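# Slide the held gear down onto its shaft

## Task

The gear in the left hand starts just over the top of a shaft: lower it onto that shaft until it sits fully down and not tilted, with its teeth engaged in the neighbouring gear, and do not force or wedge it hard, since that counts as failure.

## Robot and tools

Robot: two arms, left_arm carrying a five-finger left hand (it begins holding the gear) and right_arm carrying a right hand. Bases in the scene frame: left_arm at (+0.008, +0.406, 0) m, right_arm at (+0.011, -0.374, 0) m, each turned only slightly about z. Scene frame: origin at table-top height midway between the nominal bases, +z up, +x out over the table, left_arm on the +y side (not the image side).

Frames. Every pose, velocity, Hand target and offset for an arm is given in that arm's own base frame; fixed cameras and the table use the scene frame. The hand point sits 0.15 m out from the wrist flange along the fingers and 0.05 m in front of the palm. Its +z runs along straight fingers, +y points out of the palm; +x points across the palm away from the thumb on the right hand, but toward the thumb on the left hand. Fingers extend 0.06-0.07 m past the point along +z. A wrist bracket on the little-finger side can strike things.

execute_actions(actions, cameras). actions is a list of actions; each action is a table of 1 to 15 rows, one row per 1/30 s control step; a short table repeats its final row to fill 15 steps. Each row is one flat list of 28 numbers, all in [-1, 1], covering both arms even if one is idle: left dx, dy, dz, rx, ry, rz, then left thumb_turn, thumb_bend, index, middle, ring, little, force_limit, speed, then the same fourteen for the right arm. dx..rz are offsets, not poses: measured from that arm's Hand target at the start of the action, along its base axes, with rx ry rz one rotation vector about the Hand target position. Every row in the action counts from that same start, so repeating an offset in a later call moves further. Scale: 1.0 equals 0.6 m or 180 degrees. Six zeros re-request the current Hand target. The six finger numbers are absolute targets: -1 open/straight, +1 closed (thumb_turn +1 puts the thumb opposite the fingers). force_limit maps -1..+1 to about 0..10 N at the fingertip (0..15 N for the two thumb motors); speed rises from near zero at -1 to full at +0.48 and stays full above. There is no 'unchanged' value for a hand: to keep the gear gripped, resend the exact eight hand numbers of the last row actually executed for that hand (if none yet, its hand_measured six values plus hand_force_limit and hand_speed). cameras: list of names, ["all"], or []; images come by default only with an empty actions list.

move(target, speed, blend, stop_force, zero, blocking, cameras). target is one 28-number row as above or a list of up to 15 such rows; pose parts are offsets from the Hand targets at the move's start (every row from that same start, not chained). The hand point travels a straight path, total time capped at 10 s. speed: m/s, 0.002 to 3.6, default 0.25 (turns up to twice that in rad/s), one value or one per target. blend: corner rounding in metres for lists, 0 means stop at each. stop_force: 3 to 120 N, one value for both arms; an arm's path halts when its wrist sensor feels that much push against its motion; unreliable for light loose contacts or while the hand rotates; omit it when backing away from a contact. zero (only with stop_force): true re-zeros moving arms first. blocking=false returns early and cannot be combined with stop_force. Result adds a 'move:' line: done, off_target, moving, held or fault, plus limits=paced (pose clipped) or limits=held (steps withheld).

wait(seconds 0-10), stop() brakes a running move, zoom_image(camera, region=[x0,y0,x1,y1] pixels, at most 504 per side), show_instructions() shows the reference pages, zero_wrist_force(arm) re-zeros that wrist sensor, finished_scene(scene=1) ends the scene irreversibly.

Results: end_effector_position (m), end_effector_quat_wxyz, velocities, Hand target (next offsets count from it; the hand often rests a little short, and any new command asks for it again), joint positions and torques, Wrist force/torque along the hand point axes plus a peak line, hand_measured, hand_stopped_by (moving, target, force, stalled, fault), hand_load_n (positive when pushed open; a drop to about 0 means the grip is lost), and step readings of position for action calls.

Cameras: cam_head_left, cam_head_right, cam_high, cam_left_wrist, cam_right_wrist, each 672x504.

Cautions: commanded orientation is clipped to within 32 degrees of the current one per step. Arms are stiff, so aiming even slightly beyond a firm contact can trigger a fault: a contact torque at a joint limit (142 N m for big joints, 26.6 N m for wrists) or about 150 N of external force stops the arm for 10 s. Lower the gear slowly with a small stop_force, keep it upright, and never ram it. Don't drop the gear, release it while moving, or knock anything off the table. Keep the arms apart; the clearance check does not always prevent contact. Motors warn at 70 °C and lock the arm at 85 °C; avoid long strained holds.

Each tool is called after "Call:" by a JSON object that holds its "fn" and its "kwargs", one argument or row to a line.

Reference images:

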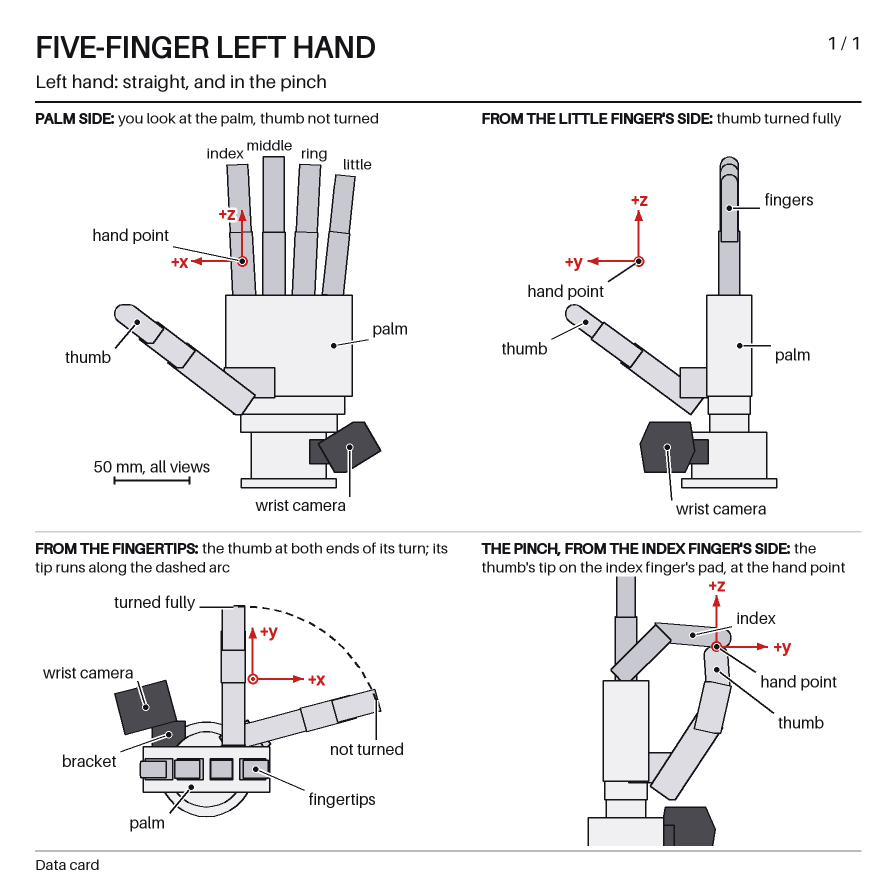

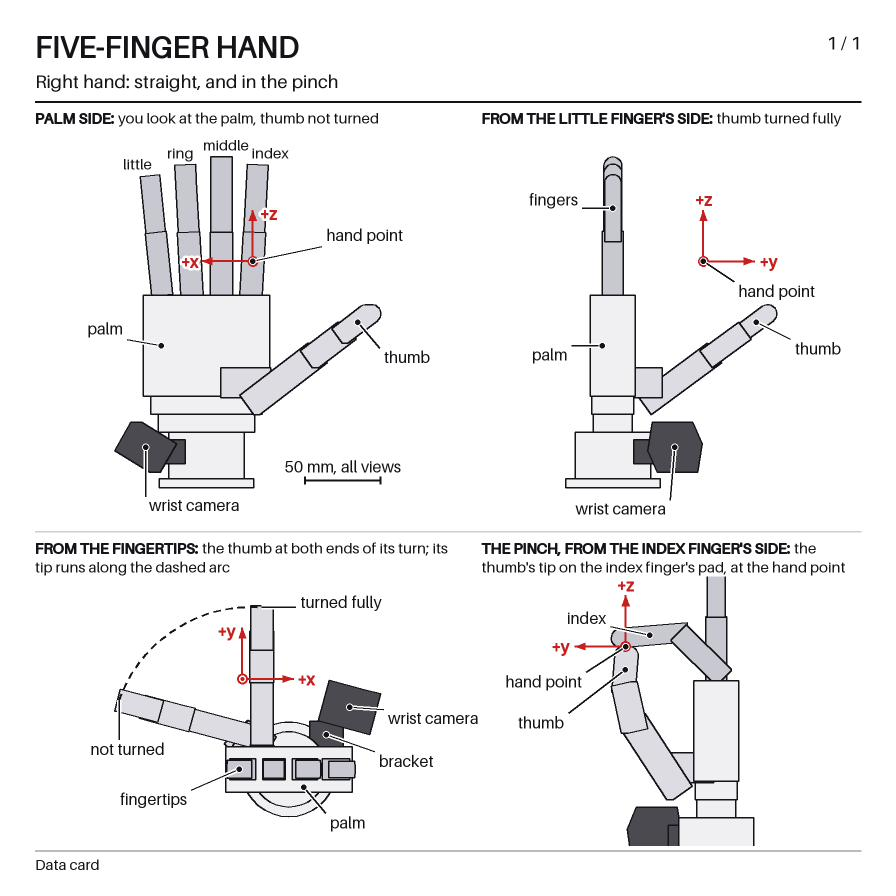

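## Session

Call:
{"fn": "execute_actions", "kwargs": {
  "actions": []
}}

Scene clock: 0.00 s.
left_arm: end_effector_position=(+0.3961, -0.2272, +0.1646) hand_measured=(+0.922, -0.032, -0.040, -0.048, +1.000, +1.000) hand_load_n=(+0.0, +2.5, +13.0, +10.0, +0.0, +0.0) hand_stopped_by=(target, target, force, force, target, target) hand_force_limit=1.00 hand_speed=-0.90 end_effector_quat_wxyz=(-0.571, +0.787, -0.186, +0.144) | right_arm: end_effector_position=(+0.2703, +0.1221, +0.2094) hand_measured=(-1.000, -1.000, -1.000, -1.000, -1.000, -1.000) hand_load_n=(+0.0, +0.0, +0.0, +0.0, +0.0, +0.0) hand_stopped_by=(target, target, target, target, target, target) hand_force_limit=0.00 hand_speed=-0.80 end_effector_quat_wxyz=(+0.000, +0.000, +1.000, +0.000)
Joint positions: left_arm=[2.427 -1.729 -2.026 -1.583 -3.53 -2.248] | right_arm=[-0.316 -1.723 2.042 1.252 1.571 -1.887]
Joint velocities: within noise
Joint torques (N m): no reading
Motor temperatures (°C): left_arm=[36 35 35 36 38 42] | right_arm=[29 33 31 40 41 39]
Wrist force (N): no reading
Wrist torque (N m): no reading
Wrist force, peak (N): no reading
Hand target: left_arm +0.3961, -0.2272, +0.1646; -0.571, +0.787, -0.186, +0.144 | right_arm +0.2703, +0.1221, +0.2094; +0.000, +0.000, +1.000, +0.000

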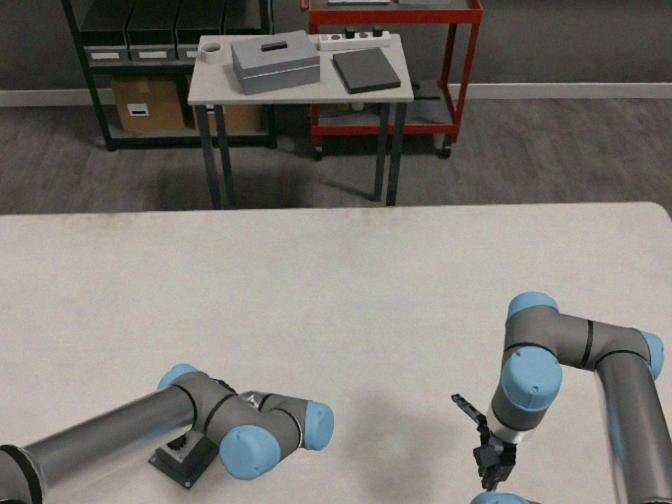

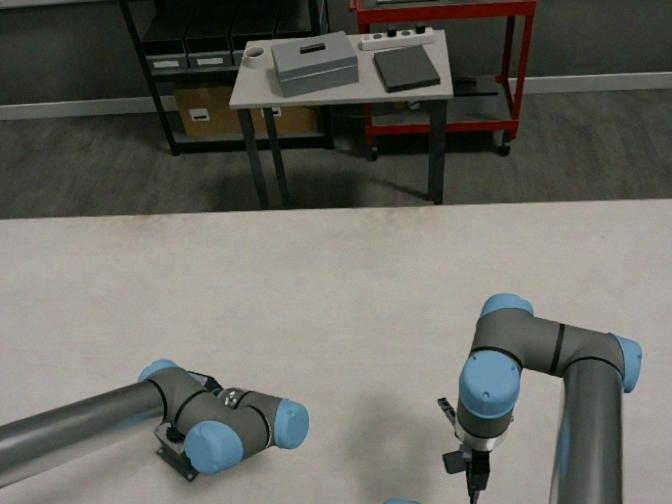

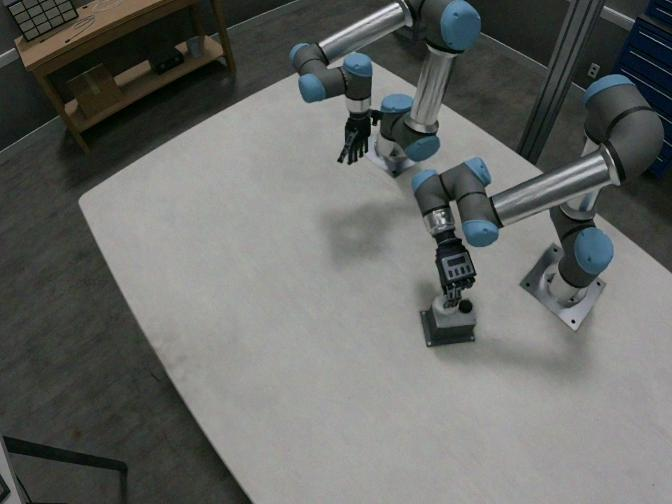

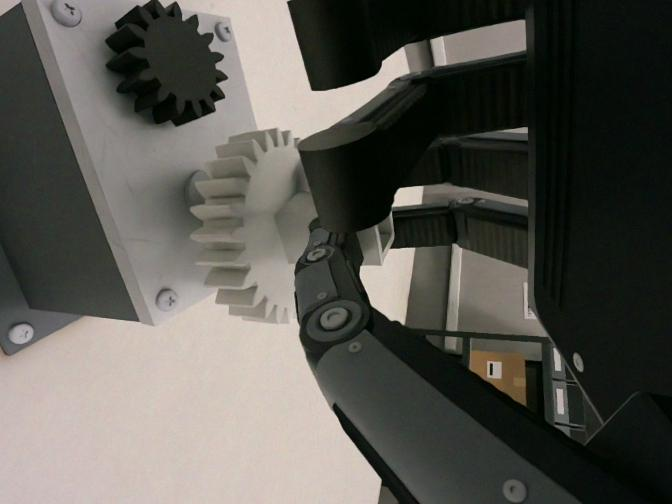

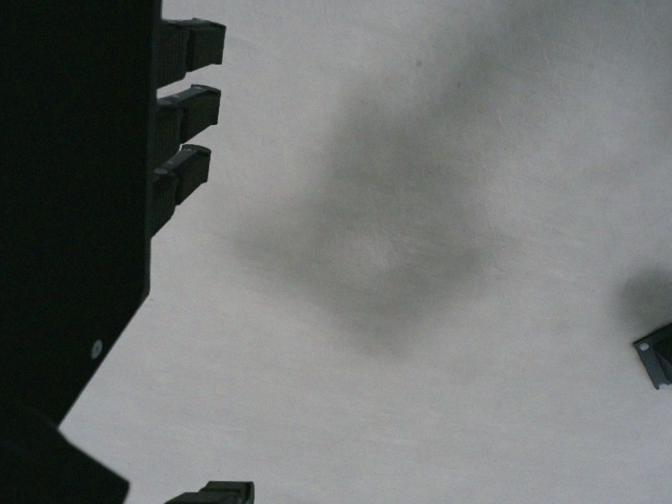

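Call:
{"fn": "zoom_image", "kwargs": {
  "camera": "cam_left_wrist",
  "region": [80, 0, 440, 340]
}}

Call:
{"fn": "zoom_image", "kwargs": {
  "camera": "cam_high",
  "region": [390, 230, 510, 360]
}}

Call:
{"fn": "zoom_image", "kwargs": {
  "camera": "cam_head_left",
  "region": [120, 350, 340, 504]
}}

Scaled by 1.400 from the camera's 672x504 image, which has a finer 960x720 frame.

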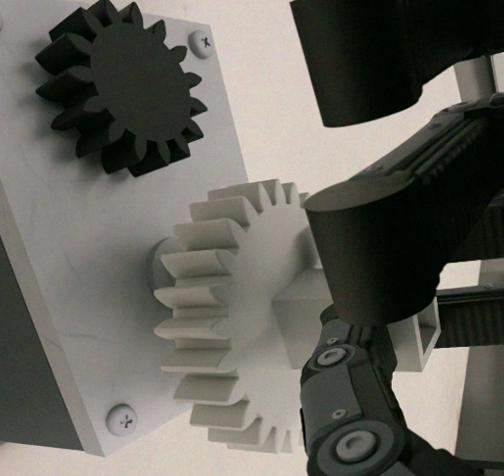

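Scaled by 3.877 from the camera's 672x504 image, which has a finer 960x720 frame.

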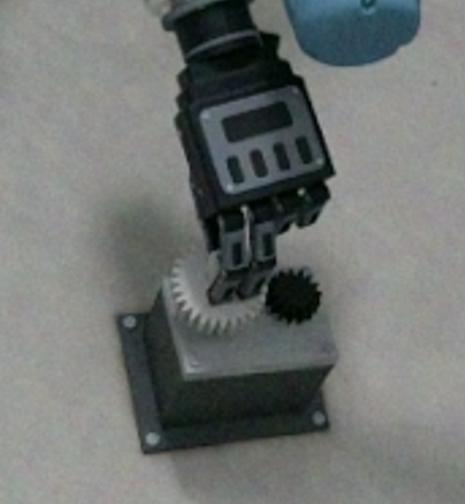

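Scaled by 2.291 from the camera's 672x504 image, which has a finer 960x720 frame.

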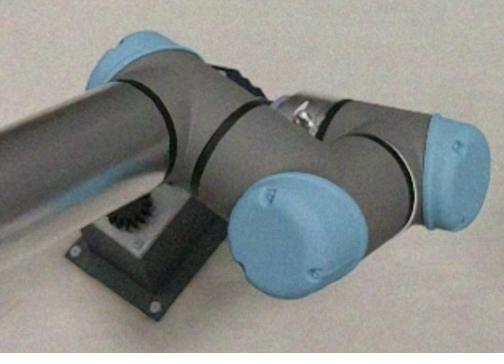

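Call:
{"fn": "zoom_image", "kwargs": {
  "camera": "cam_left_wrist",
  "region": [150, 110, 350, 340]
}}

Call:
{"fn": "zoom_image", "kwargs": {
  "camera": "cam_left_wrist",
  "region": [0, 0, 300, 360]
}}

Call:
{"fn": "zoom_image", "kwargs": {
  "camera": "cam_high",
  "region": [410, 270, 490, 350]
}}

Scaled by 2.191 from the camera's 672x504 image, which has a finer 960x720 frame.

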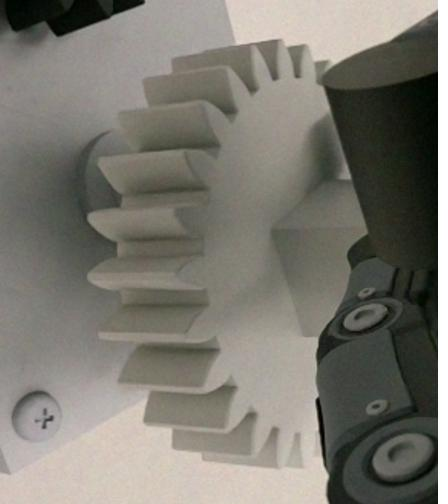

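Scaled by 1.400 from the camera's 672x504 image, which has a finer 960x720 frame.

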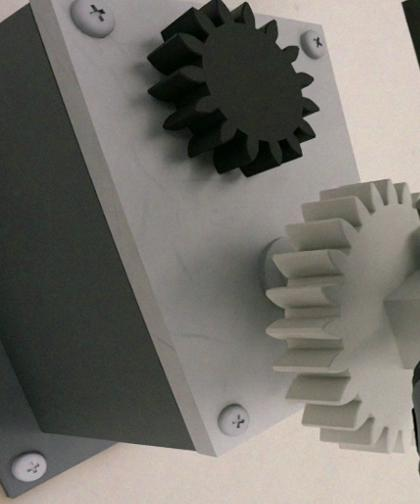

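Scaled by 6.300 from the camera's 672x504 image, which has a finer 960x720 frame.

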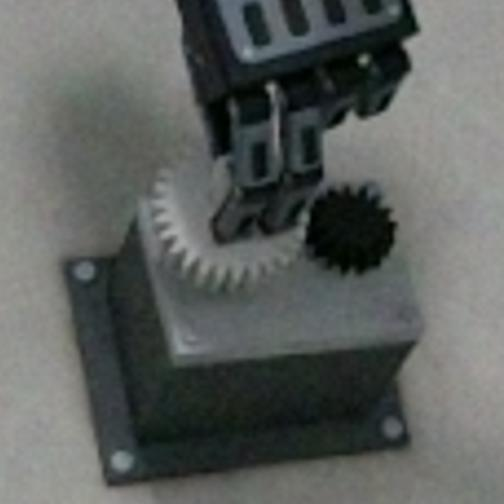

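Call:
{"fn": "move", "kwargs": {
  "target": [0,0,0.0667,0,0,0,0.922,-0.032,-0.040,-0.048,1.0,1.0,1.0,-0.9,0,0,0,0,0,0,-1,-1,-1,-1,-1,-1,0,-0.8],
  "speed": 0.06,
  "cameras": ["cam_left_wrist","cam_high","cam_head_left","cam_head_right"]
}}

Call:
{"fn": "zoom_image", "kwargs": {
  "camera": "cam_left_wrist",
  "region": [0, 60, 360, 360]
}}

Scene clock: 149.63 s.
left_arm: end_effector_position=(+0.3961, -0.2271, +0.2045) hand_measured=(+0.922, -0.032, -0.042, -0.048, +1.000, +1.000) hand_load_n=(+0.0, +2.5, +11.5, +10.0, +0.0, +0.0) hand_stopped_by=(target, target, force, force, target, target) hand_force_limit=1.00 hand_speed=-0.90 end_effector_quat_wxyz=(-0.571, +0.787, -0.186, +0.144) | right_arm: end_effector_position=(+0.2703, +0.1221, +0.2094) hand_measured=(-1.000, -1.000, -1.000, -1.000, -1.000, -1.000) hand_load_n=(+0.0, +0.0, +0.0, +0.0, +0.0, +0.0) hand_stopped_by=(target, target, target, target, target, target) hand_force_limit=0.00 hand_speed=-0.80 end_effector_quat_wxyz=(+0.000, +0.000, +1.000, +0.000)
Joint positions: left_arm=[2.427 -1.674 -1.969 -1.694 -3.53 -2.248] | right_arm=[-0.316 -1.723 2.042 1.252 1.571 -1.887]
Joint torques (N m): left_arm=[-10.27 38.12 23.85 0.23 -0.09 -2.01] | right_arm=[1.31 -13.89 -15.98 2.35 0.21 -0.08]
Wrist force (N): left_arm=[-0.1 0.1 0.2] | right_arm=[-0.1 0.1 -0.1]
Wrist torque (N m): left_arm=[0.00 0.01 -0.01] | right_arm=[0.03 0.02 0.00]
Wrist force, peak (N): left_arm=[-0.1 0.6 0.0] | right_arm=[-0.4 0.3 -0.2]
Hand target: left_arm +0.3961, -0.2272, +0.2046; -0.571, +0.787, -0.186, +0.144 | right_arm +0.2703, +0.1221, +0.2094; +0.000, +0.000, +1.000, +0.000
Off the commanded pose: left_arm 0.000 m, 0 deg | right_arm 0.000 m, 0 deg.
move: done
camera_calibration:
cam_left_wrist: T_world_to_cam=[[0.364047, 0.217313, 0.905674, -0.276454], [0.531621, -0.846918, -0.0104771, -0.395148], [0.764754, 0.485289, -0.423846, 0.00442802], [0, 0, 0, 1]] pos_world=[0.307325, -0.276729, 0.248114]
Images, in order (width x height): cam_head_left 672x504, cam_head_right 672x504, cam_high 672x504, cam_left_wrist 672x504.

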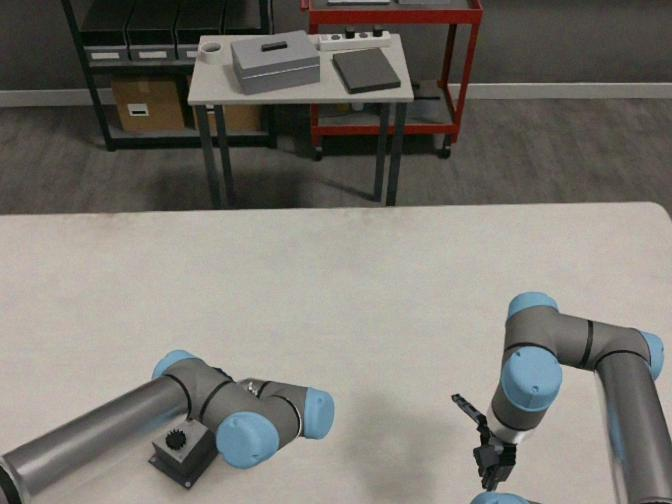

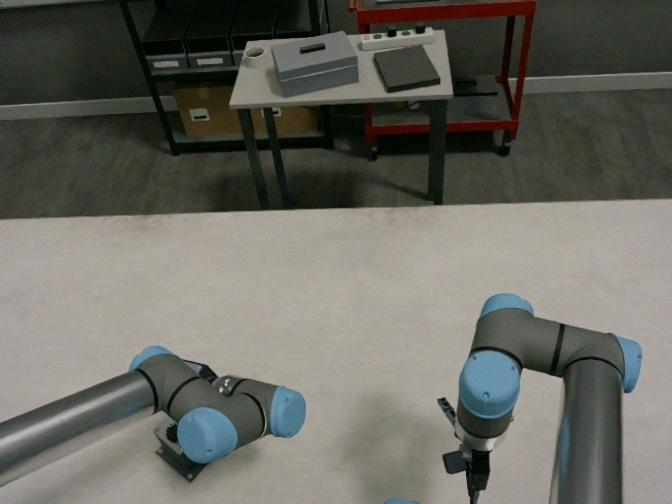

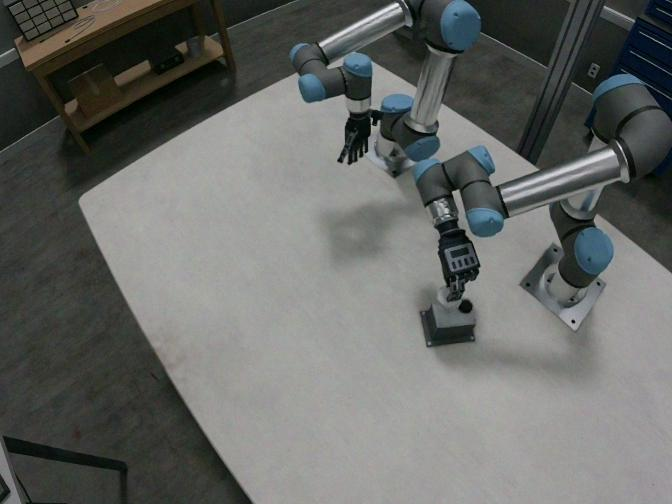

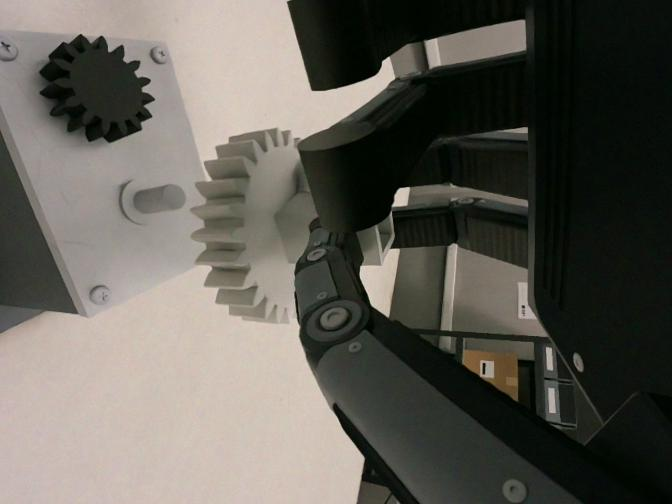

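Scaled by 1.400 from the camera's 672x504 image, which has a finer 960x720 frame.

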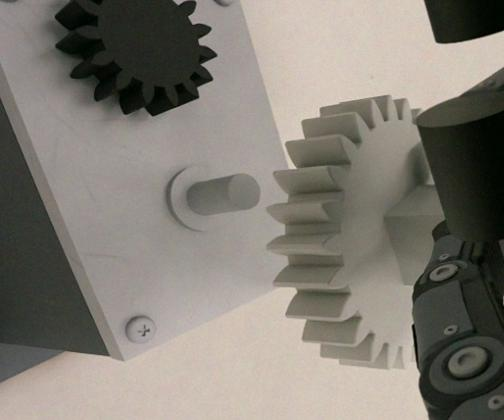

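Call:
{"fn": "zoom_image", "kwargs": {
  "camera": "cam_left_wrist",
  "region": [180, 120, 320, 230]
}}

Call:
{"fn": "zoom_image", "kwargs": {
  "camera": "cam_left_wrist",
  "region": [180, 220, 320, 330]
}}

Call:
{"fn": "zoom_image", "kwargs": {
  "camera": "cam_left_wrist",
  "region": [80, 140, 220, 250]
}}

Scaled by 3.600 from the camera's 672x504 image, which has a finer 960x720 frame.

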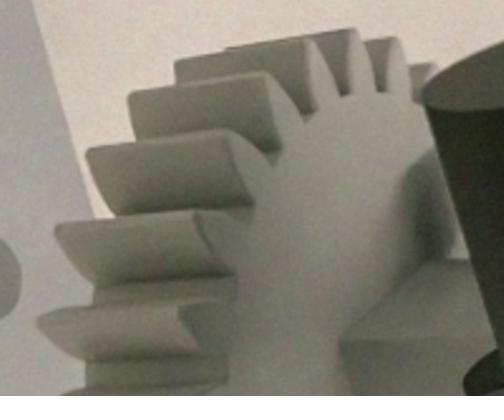

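Scaled by 3.600 from the camera's 672x504 image, which has a finer 960x720 frame.

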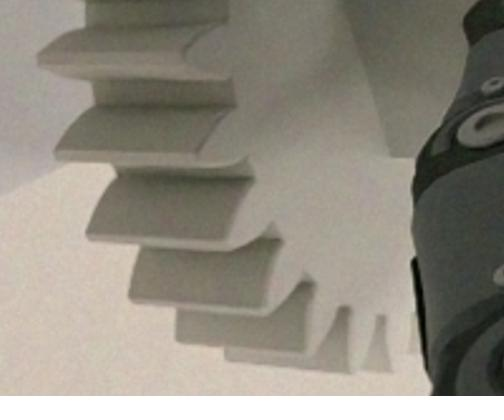

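Scaled by 3.600 from the camera's 672x504 image, which has a finer 960x720 frame.

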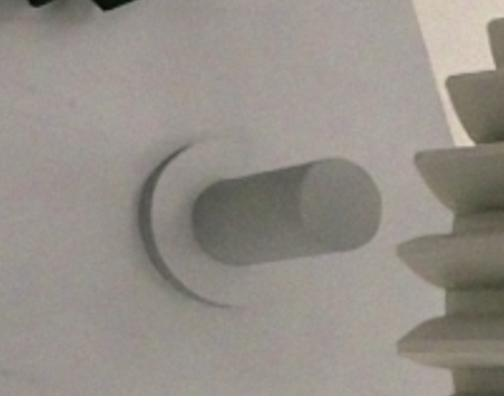

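Call:
{"fn": "zoom_image", "kwargs": {
  "camera": "cam_left_wrist",
  "region": [0, 20, 180, 150]
}}

Call:
{"fn": "zoom_image", "kwargs": {
  "camera": "cam_high",
  "region": [420, 280, 490, 350]
}}

Call:
{"fn": "zoom_image", "kwargs": {
  "camera": "cam_head_left",
  "region": [140, 420, 230, 495]
}}

Scaled by 2.800 from the camera's 672x504 image, which has a finer 960x720 frame.

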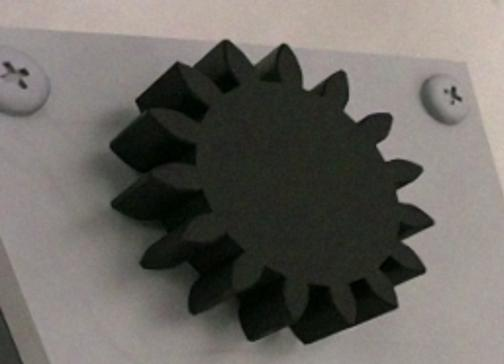

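Scaled by 7.200 from the camera's 672x504 image, which has a finer 960x720 frame.

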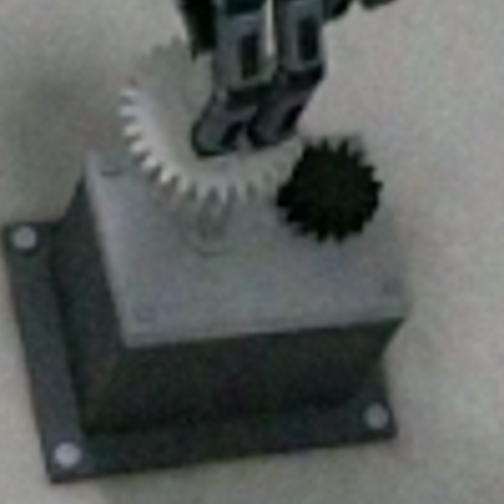

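Scaled by 5.600 from the camera's 672x504 image, which has a finer 960x720 frame.

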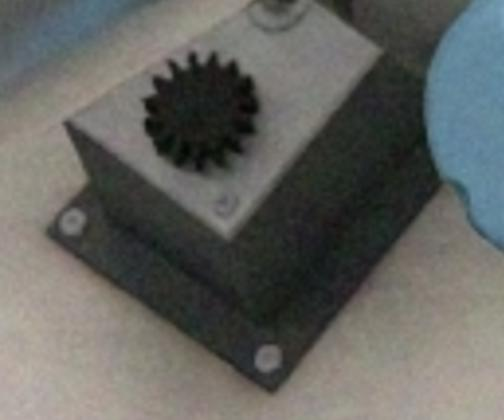

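Call:
{"fn": "zoom_image", "kwargs": {
  "camera": "cam_left_wrist",
  "region": [30, 28, 110, 98]
}}

Call:
{"fn": "zoom_image", "kwargs": {
  "camera": "cam_left_wrist",
  "region": [80, 78, 160, 148]
}}

Call:
{"fn": "zoom_image", "kwargs": {
  "camera": "cam_left_wrist",
  "region": [30, 78, 110, 148]
}}

Call:
{"fn": "zoom_image", "kwargs": {
  "camera": "cam_left_wrist",
  "region": [80, 28, 160, 98]
}}

Scaled by 6.300 from the camera's 672x504 image, which has a finer 960x720 frame.

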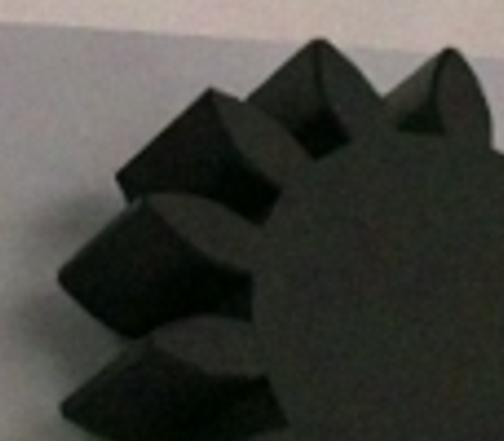

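Scaled by 6.300 from the camera's 672x504 image, which has a finer 960x720 frame.

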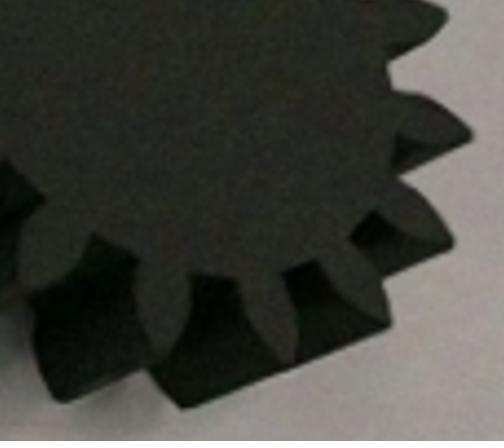

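Scaled by 6.300 from the camera's 672x504 image, which has a finer 960x720 frame.

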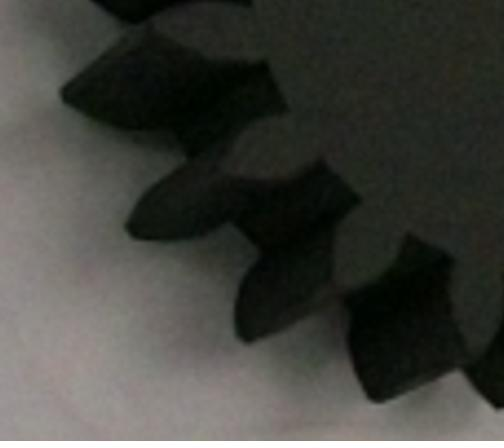

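Scaled by 6.300 from the camera's 672x504 image, which has a finer 960x720 frame.

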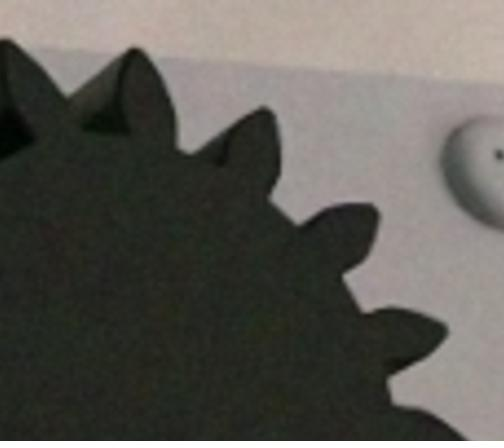

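Call:
{"fn": "move", "kwargs": {
  "target": [-0.0355,0.0567,0,0,0,0,0.922,-0.032,-0.040,-0.048,1.0,1.0,1.0,-0.9,0,0,0,0,0,0,-1,-1,-1,-1,-1,-1,0,-0.8],
  "speed": 0.08,
  "cameras": ["cam_left_wrist"]
}}

Call:
{"fn": "zoom_image", "kwargs": {
  "camera": "cam_left_wrist",
  "region": [0, 80, 220, 280]
}}

Call:
{"fn": "zoom_image", "kwargs": {
  "camera": "cam_left_wrist",
  "region": [0, 260, 220, 460]
}}

Scene clock: 475.67 s.
left_arm: end_effector_position=(+0.3748, -0.1933, +0.2046) hand_measured=(+0.922, -0.032, -0.042, -0.048, +1.000, +1.000) hand_load_n=(+0.0, +2.5, +11.5, +10.0, +0.0, +0.0) hand_stopped_by=(target, target, force, force, target, target) hand_force_limit=1.00 hand_speed=-0.90 end_effector_quat_wxyz=(-0.571, +0.787, -0.186, +0.144) end_effector_velocity=(-0.001, +0.001, +0.000) end_effector_angular_velocity=(+0.000, +0.000, -0.001) | right_arm: end_effector_position=(+0.2703, +0.1221, +0.2094) hand_measured=(-1.000, -1.000, -1.000, -1.000, -1.000, -1.000) hand_load_n=(+0.0, +0.0, +0.0, +0.0, +0.0, +0.0) hand_stopped_by=(target, target, target, target, target, target) hand_force_limit=0.00 hand_speed=-0.80 end_effector_quat_wxyz=(+0.000, +0.000, +1.000, +0.000)
Joint positions: left_arm=[2.455 -1.577 -2.086 -1.618 -3.515 -2.188] | right_arm=[-0.316 -1.723 2.042 1.252 1.571 -1.887]
Joint velocities: left_arm=[0 0.002 -0.004 0.005 0.001 0.003] | right_arm=[within noise]
Joint torques (N m): left_arm=[15.97 33.47 10.73 3.52 2.6 1.83] | right_arm=[0.12 -13.02 -17.27 2.48 -0.06 -0.22]
Wrist force (N): left_arm=[-0.2 0.1 0.3] | right_arm=[0.1 0.0 -0.5]
Wrist torque (N m): left_arm=[0.01 0.00 -0.09] | right_arm=[0.03 0.00 0.01]
Wrist force, peak (N): left_arm=[0.4 0.3 0.1] | right_arm=[-0.2 0.4 -0.4]
Hand target: left_arm +0.3748, -0.1932, +0.2046; -0.571, +0.787, -0.186, +0.144 | right_arm +0.2703, +0.1221, +0.2094; +0.000, +0.000, +1.000, +0.000
Off the commanded pose: left_arm 0.000 m, 0 deg | right_arm 0.000 m, 0 deg.
move: done
camera_calibration:
cam_left_wrist: T_world_to_cam=[[0.364054, 0.217144, 0.905712, -0.27612], [0.531568, -0.846949, -0.0106103, -0.355073], [0.764788, 0.48531, -0.423762, 0.00424075], [0, 0, 0, 1]] pos_world=[0.286025, -0.242829, 0.248114]
Images, in order (width x height): cam_left_wrist 672x504.

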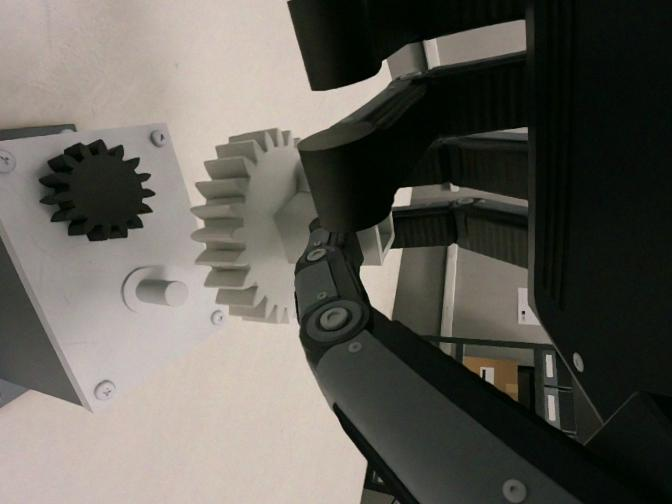

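Scaled by 2.291 from the camera's 672x504 image, which has a finer 960x720 frame.

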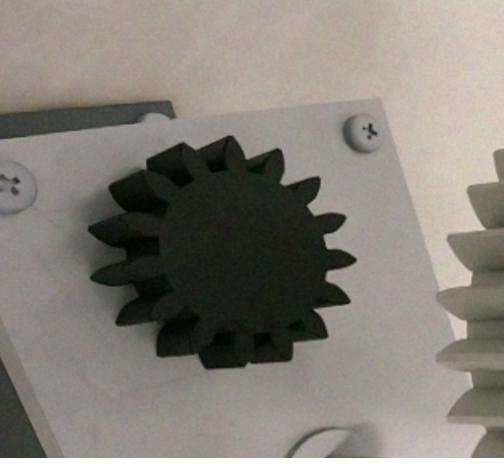

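Scaled by 2.291 from the camera's 672x504 image, which has a finer 960x720 frame.

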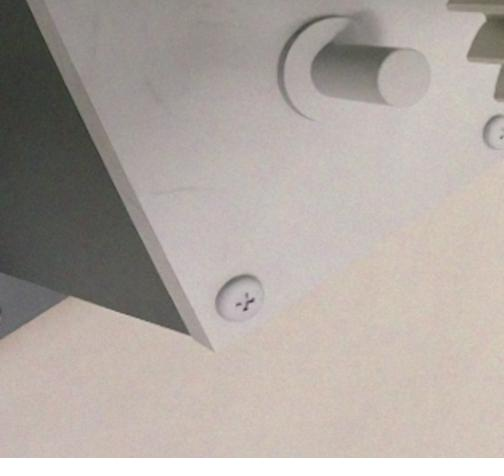

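Call:
{"fn": "zoom_image", "kwargs": {
  "camera": "cam_left_wrist",
  "region": [30, 130, 110, 200]
}}

Call:
{"fn": "zoom_image", "kwargs": {
  "camera": "cam_left_wrist",
  "region": [30, 180, 110, 250]
}}

Call:
{"fn": "zoom_image", "kwargs": {
  "camera": "cam_left_wrist",
  "region": [85, 130, 165, 200]
}}

Call:
{"fn": "zoom_image", "kwargs": {
  "camera": "cam_left_wrist",
  "region": [85, 180, 165, 250]
}}

Call:
{"fn": "zoom_image", "kwargs": {
  "camera": "cam_left_wrist",
  "region": [115, 255, 195, 325]
}}

Call:
{"fn": "zoom_image", "kwargs": {
  "camera": "cam_left_wrist",
  "region": [0, 110, 60, 170]
}}

Call:
{"fn": "zoom_image", "kwargs": {
  "camera": "cam_left_wrist",
  "region": [0, 340, 130, 430]
}}

Scaled by 6.300 from the camera's 672x504 image, which has a finer 960x720 frame.

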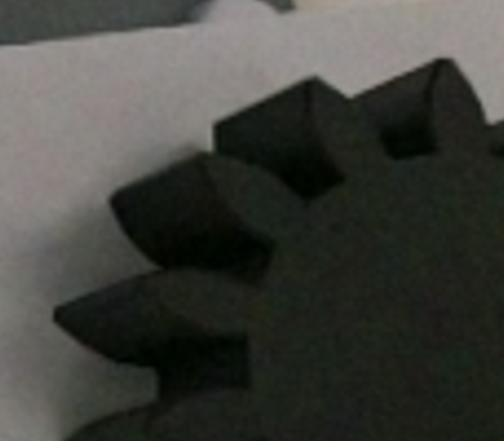

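Scaled by 6.300 from the camera's 672x504 image, which has a finer 960x720 frame.

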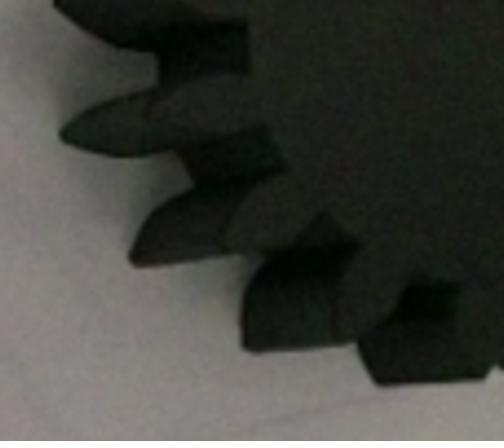

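Scaled by 6.300 from the camera's 672x504 image, which has a finer 960x720 frame.

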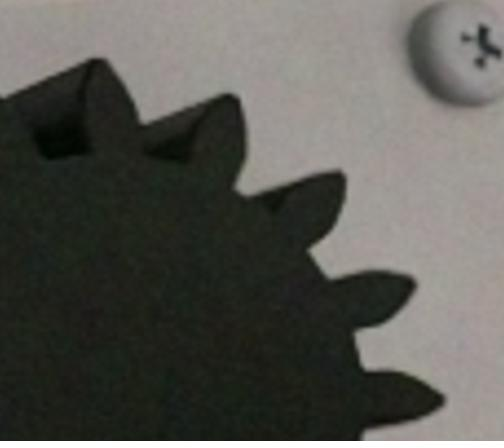

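Scaled by 6.300 from the camera's 672x504 image, which has a finer 960x720 frame.

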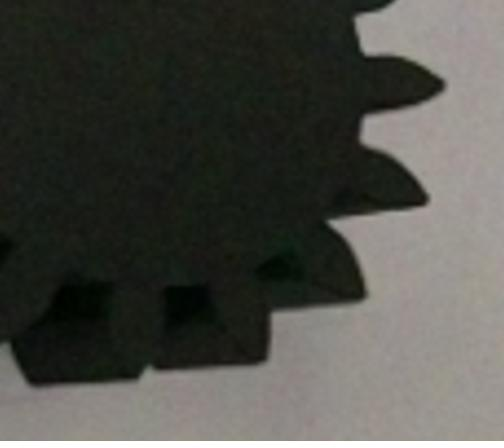

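Scaled by 6.300 from the camera's 672x504 image, which has a finer 960x720 frame.

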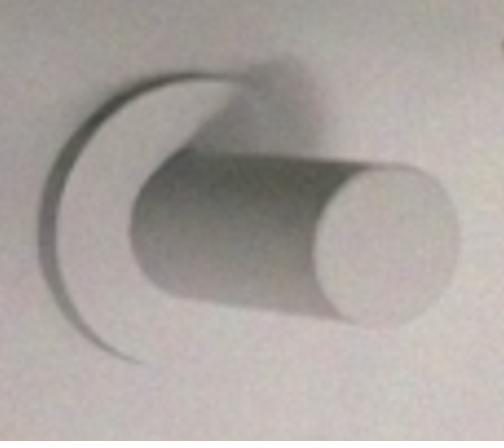

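Scaled by 8.400 from the camera's 672x504 image, which has a finer 960x720 frame.

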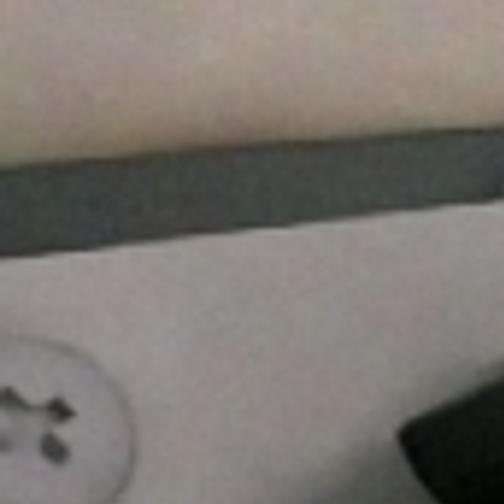

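Scaled by 3.877 from the camera's 672x504 image, which has a finer 960x720 frame.

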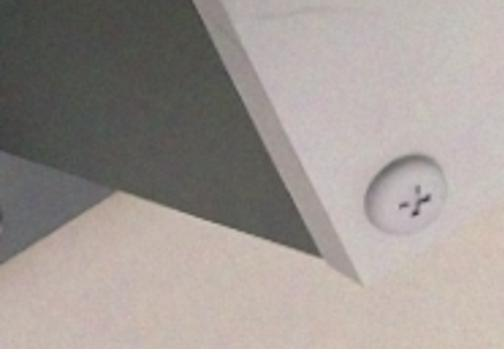

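Call:
{"fn": "move", "kwargs": {
  "target": [0,0,0,0.03622,-0.05414,-0.0002,0.922,-0.032,-0.040,-0.048,1.0,1.0,1.0,-0.9,0,0,0,0,0,0,-1,-1,-1,-1,-1,-1,0,-0.8],
  "speed": 0.1,
  "cameras": ["cam_left_wrist","cam_high"]
}}

Call:
{"fn": "zoom_image", "kwargs": {
  "camera": "cam_left_wrist",
  "region": [0, 100, 220, 300]
}}

Call:
{"fn": "zoom_image", "kwargs": {
  "camera": "cam_left_wrist",
  "region": [0, 260, 220, 460]
}}

Call:
{"fn": "zoom_image", "kwargs": {
  "camera": "cam_high",
  "region": [410, 270, 490, 350]
}}

Scene clock: 785.90 s.
left_arm: end_effector_position=(+0.3748, -0.1932, +0.2046) hand_measured=(+0.922, -0.032, -0.042, -0.048, +1.000, +1.000) hand_load_n=(+0.0, +2.5, +11.5, +10.0, +0.0, +0.0) hand_stopped_by=(target, target, force, force, target, target) hand_force_limit=1.00 hand_speed=-0.90 end_effector_quat_wxyz=(-0.628, +0.738, -0.145, +0.200) | right_arm: end_effector_position=(+0.2703, +0.1221, +0.2094) hand_measured=(-1.000, -1.000, -1.000, -1.000, -1.000, -1.000) hand_load_n=(+0.0, +0.0, +0.0, +0.0, +0.0, +0.0) hand_stopped_by=(target, target, target, target, target, target) hand_force_limit=0.00 hand_speed=-0.80 end_effector_quat_wxyz=(+0.000, +0.000, +1.000, +0.000)
Joint positions: left_arm=[2.403 -1.674 -2.018 -2.075 -3.412 -2.755] | right_arm=[-0.316 -1.723 2.042 1.252 1.571 -1.887]
Joint torques (N m): left_arm=[-14.66 9.89 24.48 -0.57 -0.59 -2.29] | right_arm=[0.14 -13.98 -15.72 2.58 -0.22 0.31]
Wrist force (N): left_arm=[0.3 -0.2 -0.1] | right_arm=[-0.1 0.1 -0.2]
Wrist torque (N m): left_arm=[-0.09 -0.11 0.03] | right_arm=[0.02 0.02 -0.01]
Wrist force, peak (N): left_arm=[0.5 -0.5 -0.5] | right_arm=[-0.5 0.1 -0.1]
Hand target: left_arm +0.3748, -0.1932, +0.2046; -0.628, +0.738, -0.145, +0.200 | right_arm +0.2703, +0.1221, +0.2094; +0.000, +0.000, +1.000, +0.000
Off the commanded pose: left_arm 0.000 m, 0 deg | right_arm 0.000 m, 0 deg.
move: done
camera_calibration:
cam_left_wrist: T_world_to_cam=[[0.204096, 0.110109, 0.972739, -0.250631], [0.532995, -0.845966, -0.0160719, -0.354185], [0.821134, 0.521745, -0.231345, -0.0492039], [0, 0, 0, 1]] pos_world=[0.280334, -0.246359, 0.226723]
Images, in order (width x height): cam_high 672x504, cam_left_wrist 672x504.

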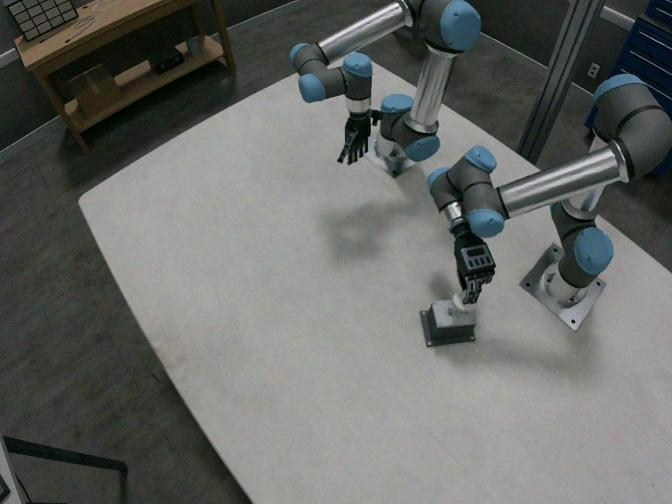

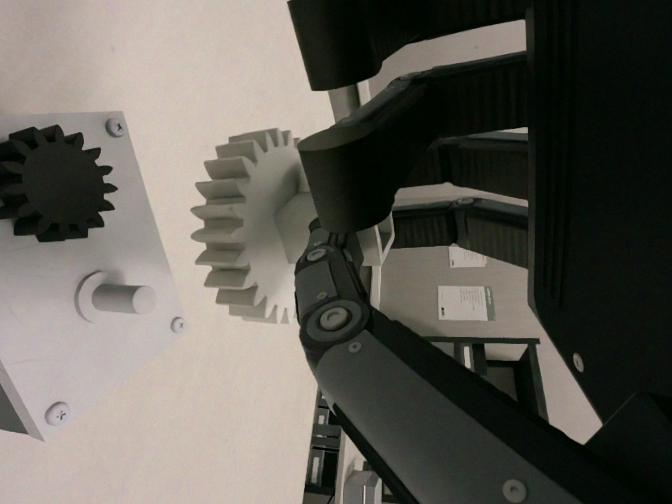

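Scaled by 2.291 from the camera's 672x504 image, which has a finer 960x720 frame.

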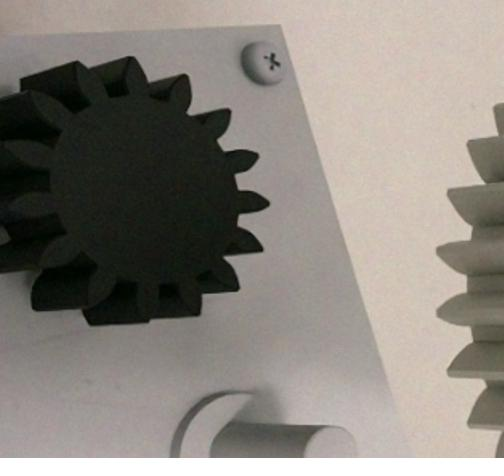

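Scaled by 2.291 from the camera's 672x504 image, which has a finer 960x720 frame.

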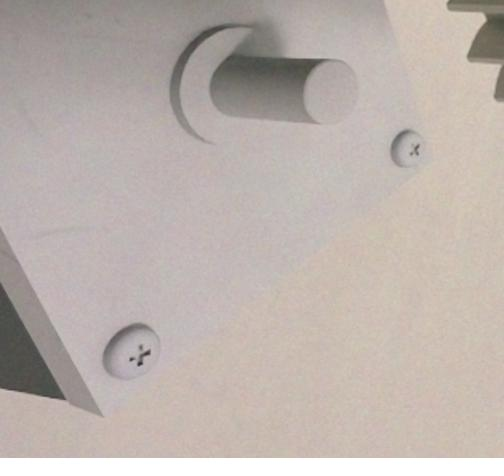

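Scaled by 6.300 from the camera's 672x504 image, which has a finer 960x720 frame.

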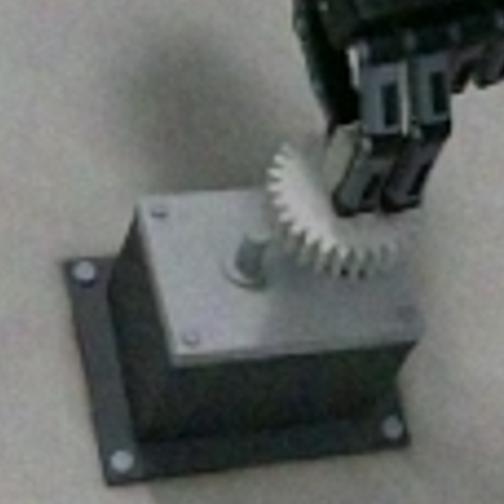

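Call:
{"fn": "zoom_image", "kwargs": {
  "camera": "cam_left_wrist",
  "region": [70, 255, 190, 345]
}}

Call:
{"fn": "zoom_image", "kwargs": {
  "camera": "cam_left_wrist",
  "region": [30, 110, 130, 180]
}}

Call:
{"fn": "zoom_image", "kwargs": {
  "camera": "cam_left_wrist",
  "region": [30, 175, 130, 245]
}}

Call:
{"fn": "zoom_image", "kwargs": {
  "camera": "cam_left_wrist",
  "region": [30, 380, 130, 450]
}}

Call:
{"fn": "zoom_image", "kwargs": {
  "camera": "cam_high",
  "region": [425, 295, 485, 345]
}}

Scaled by 4.200 from the camera's 672x504 image, which has a finer 960x720 frame.

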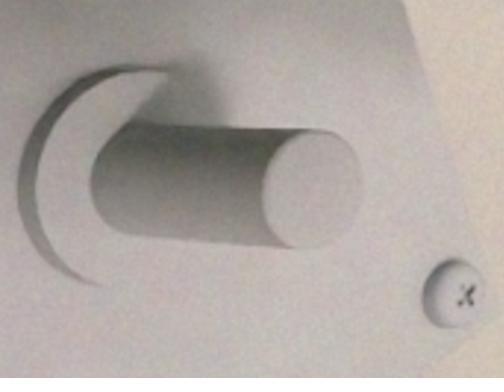

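Scaled by 5.040 from the camera's 672x504 image, which has a finer 960x720 frame.

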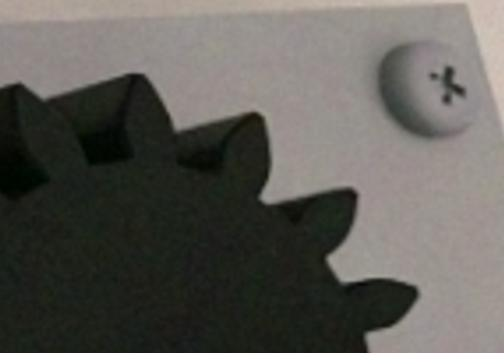

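Scaled by 5.040 from the camera's 672x504 image, which has a finer 960x720 frame.

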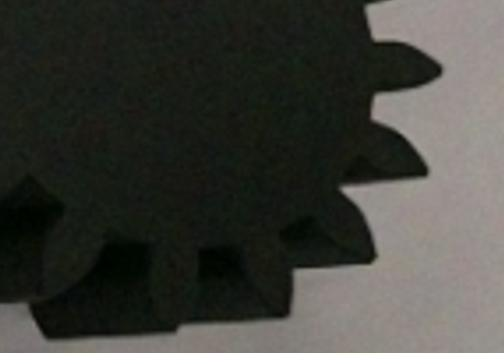

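Scaled by 5.040 from the camera's 672x504 image, which has a finer 960x720 frame.

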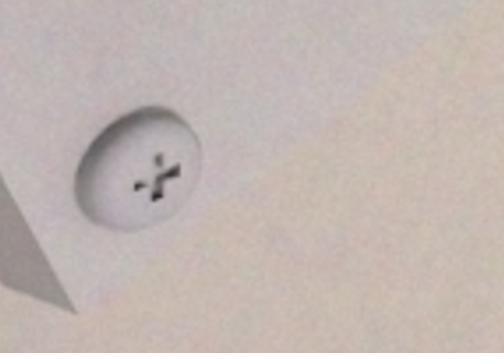

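Scaled by 8.400 from the camera's 672x504 image, which has a finer 960x720 frame.

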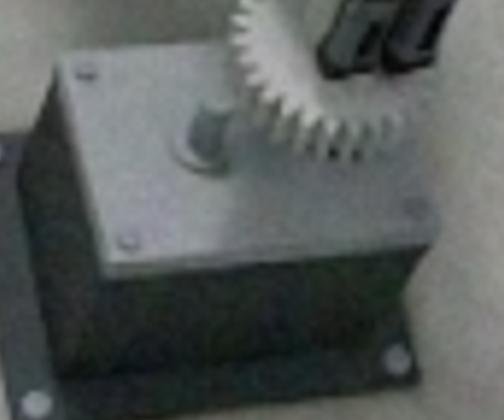

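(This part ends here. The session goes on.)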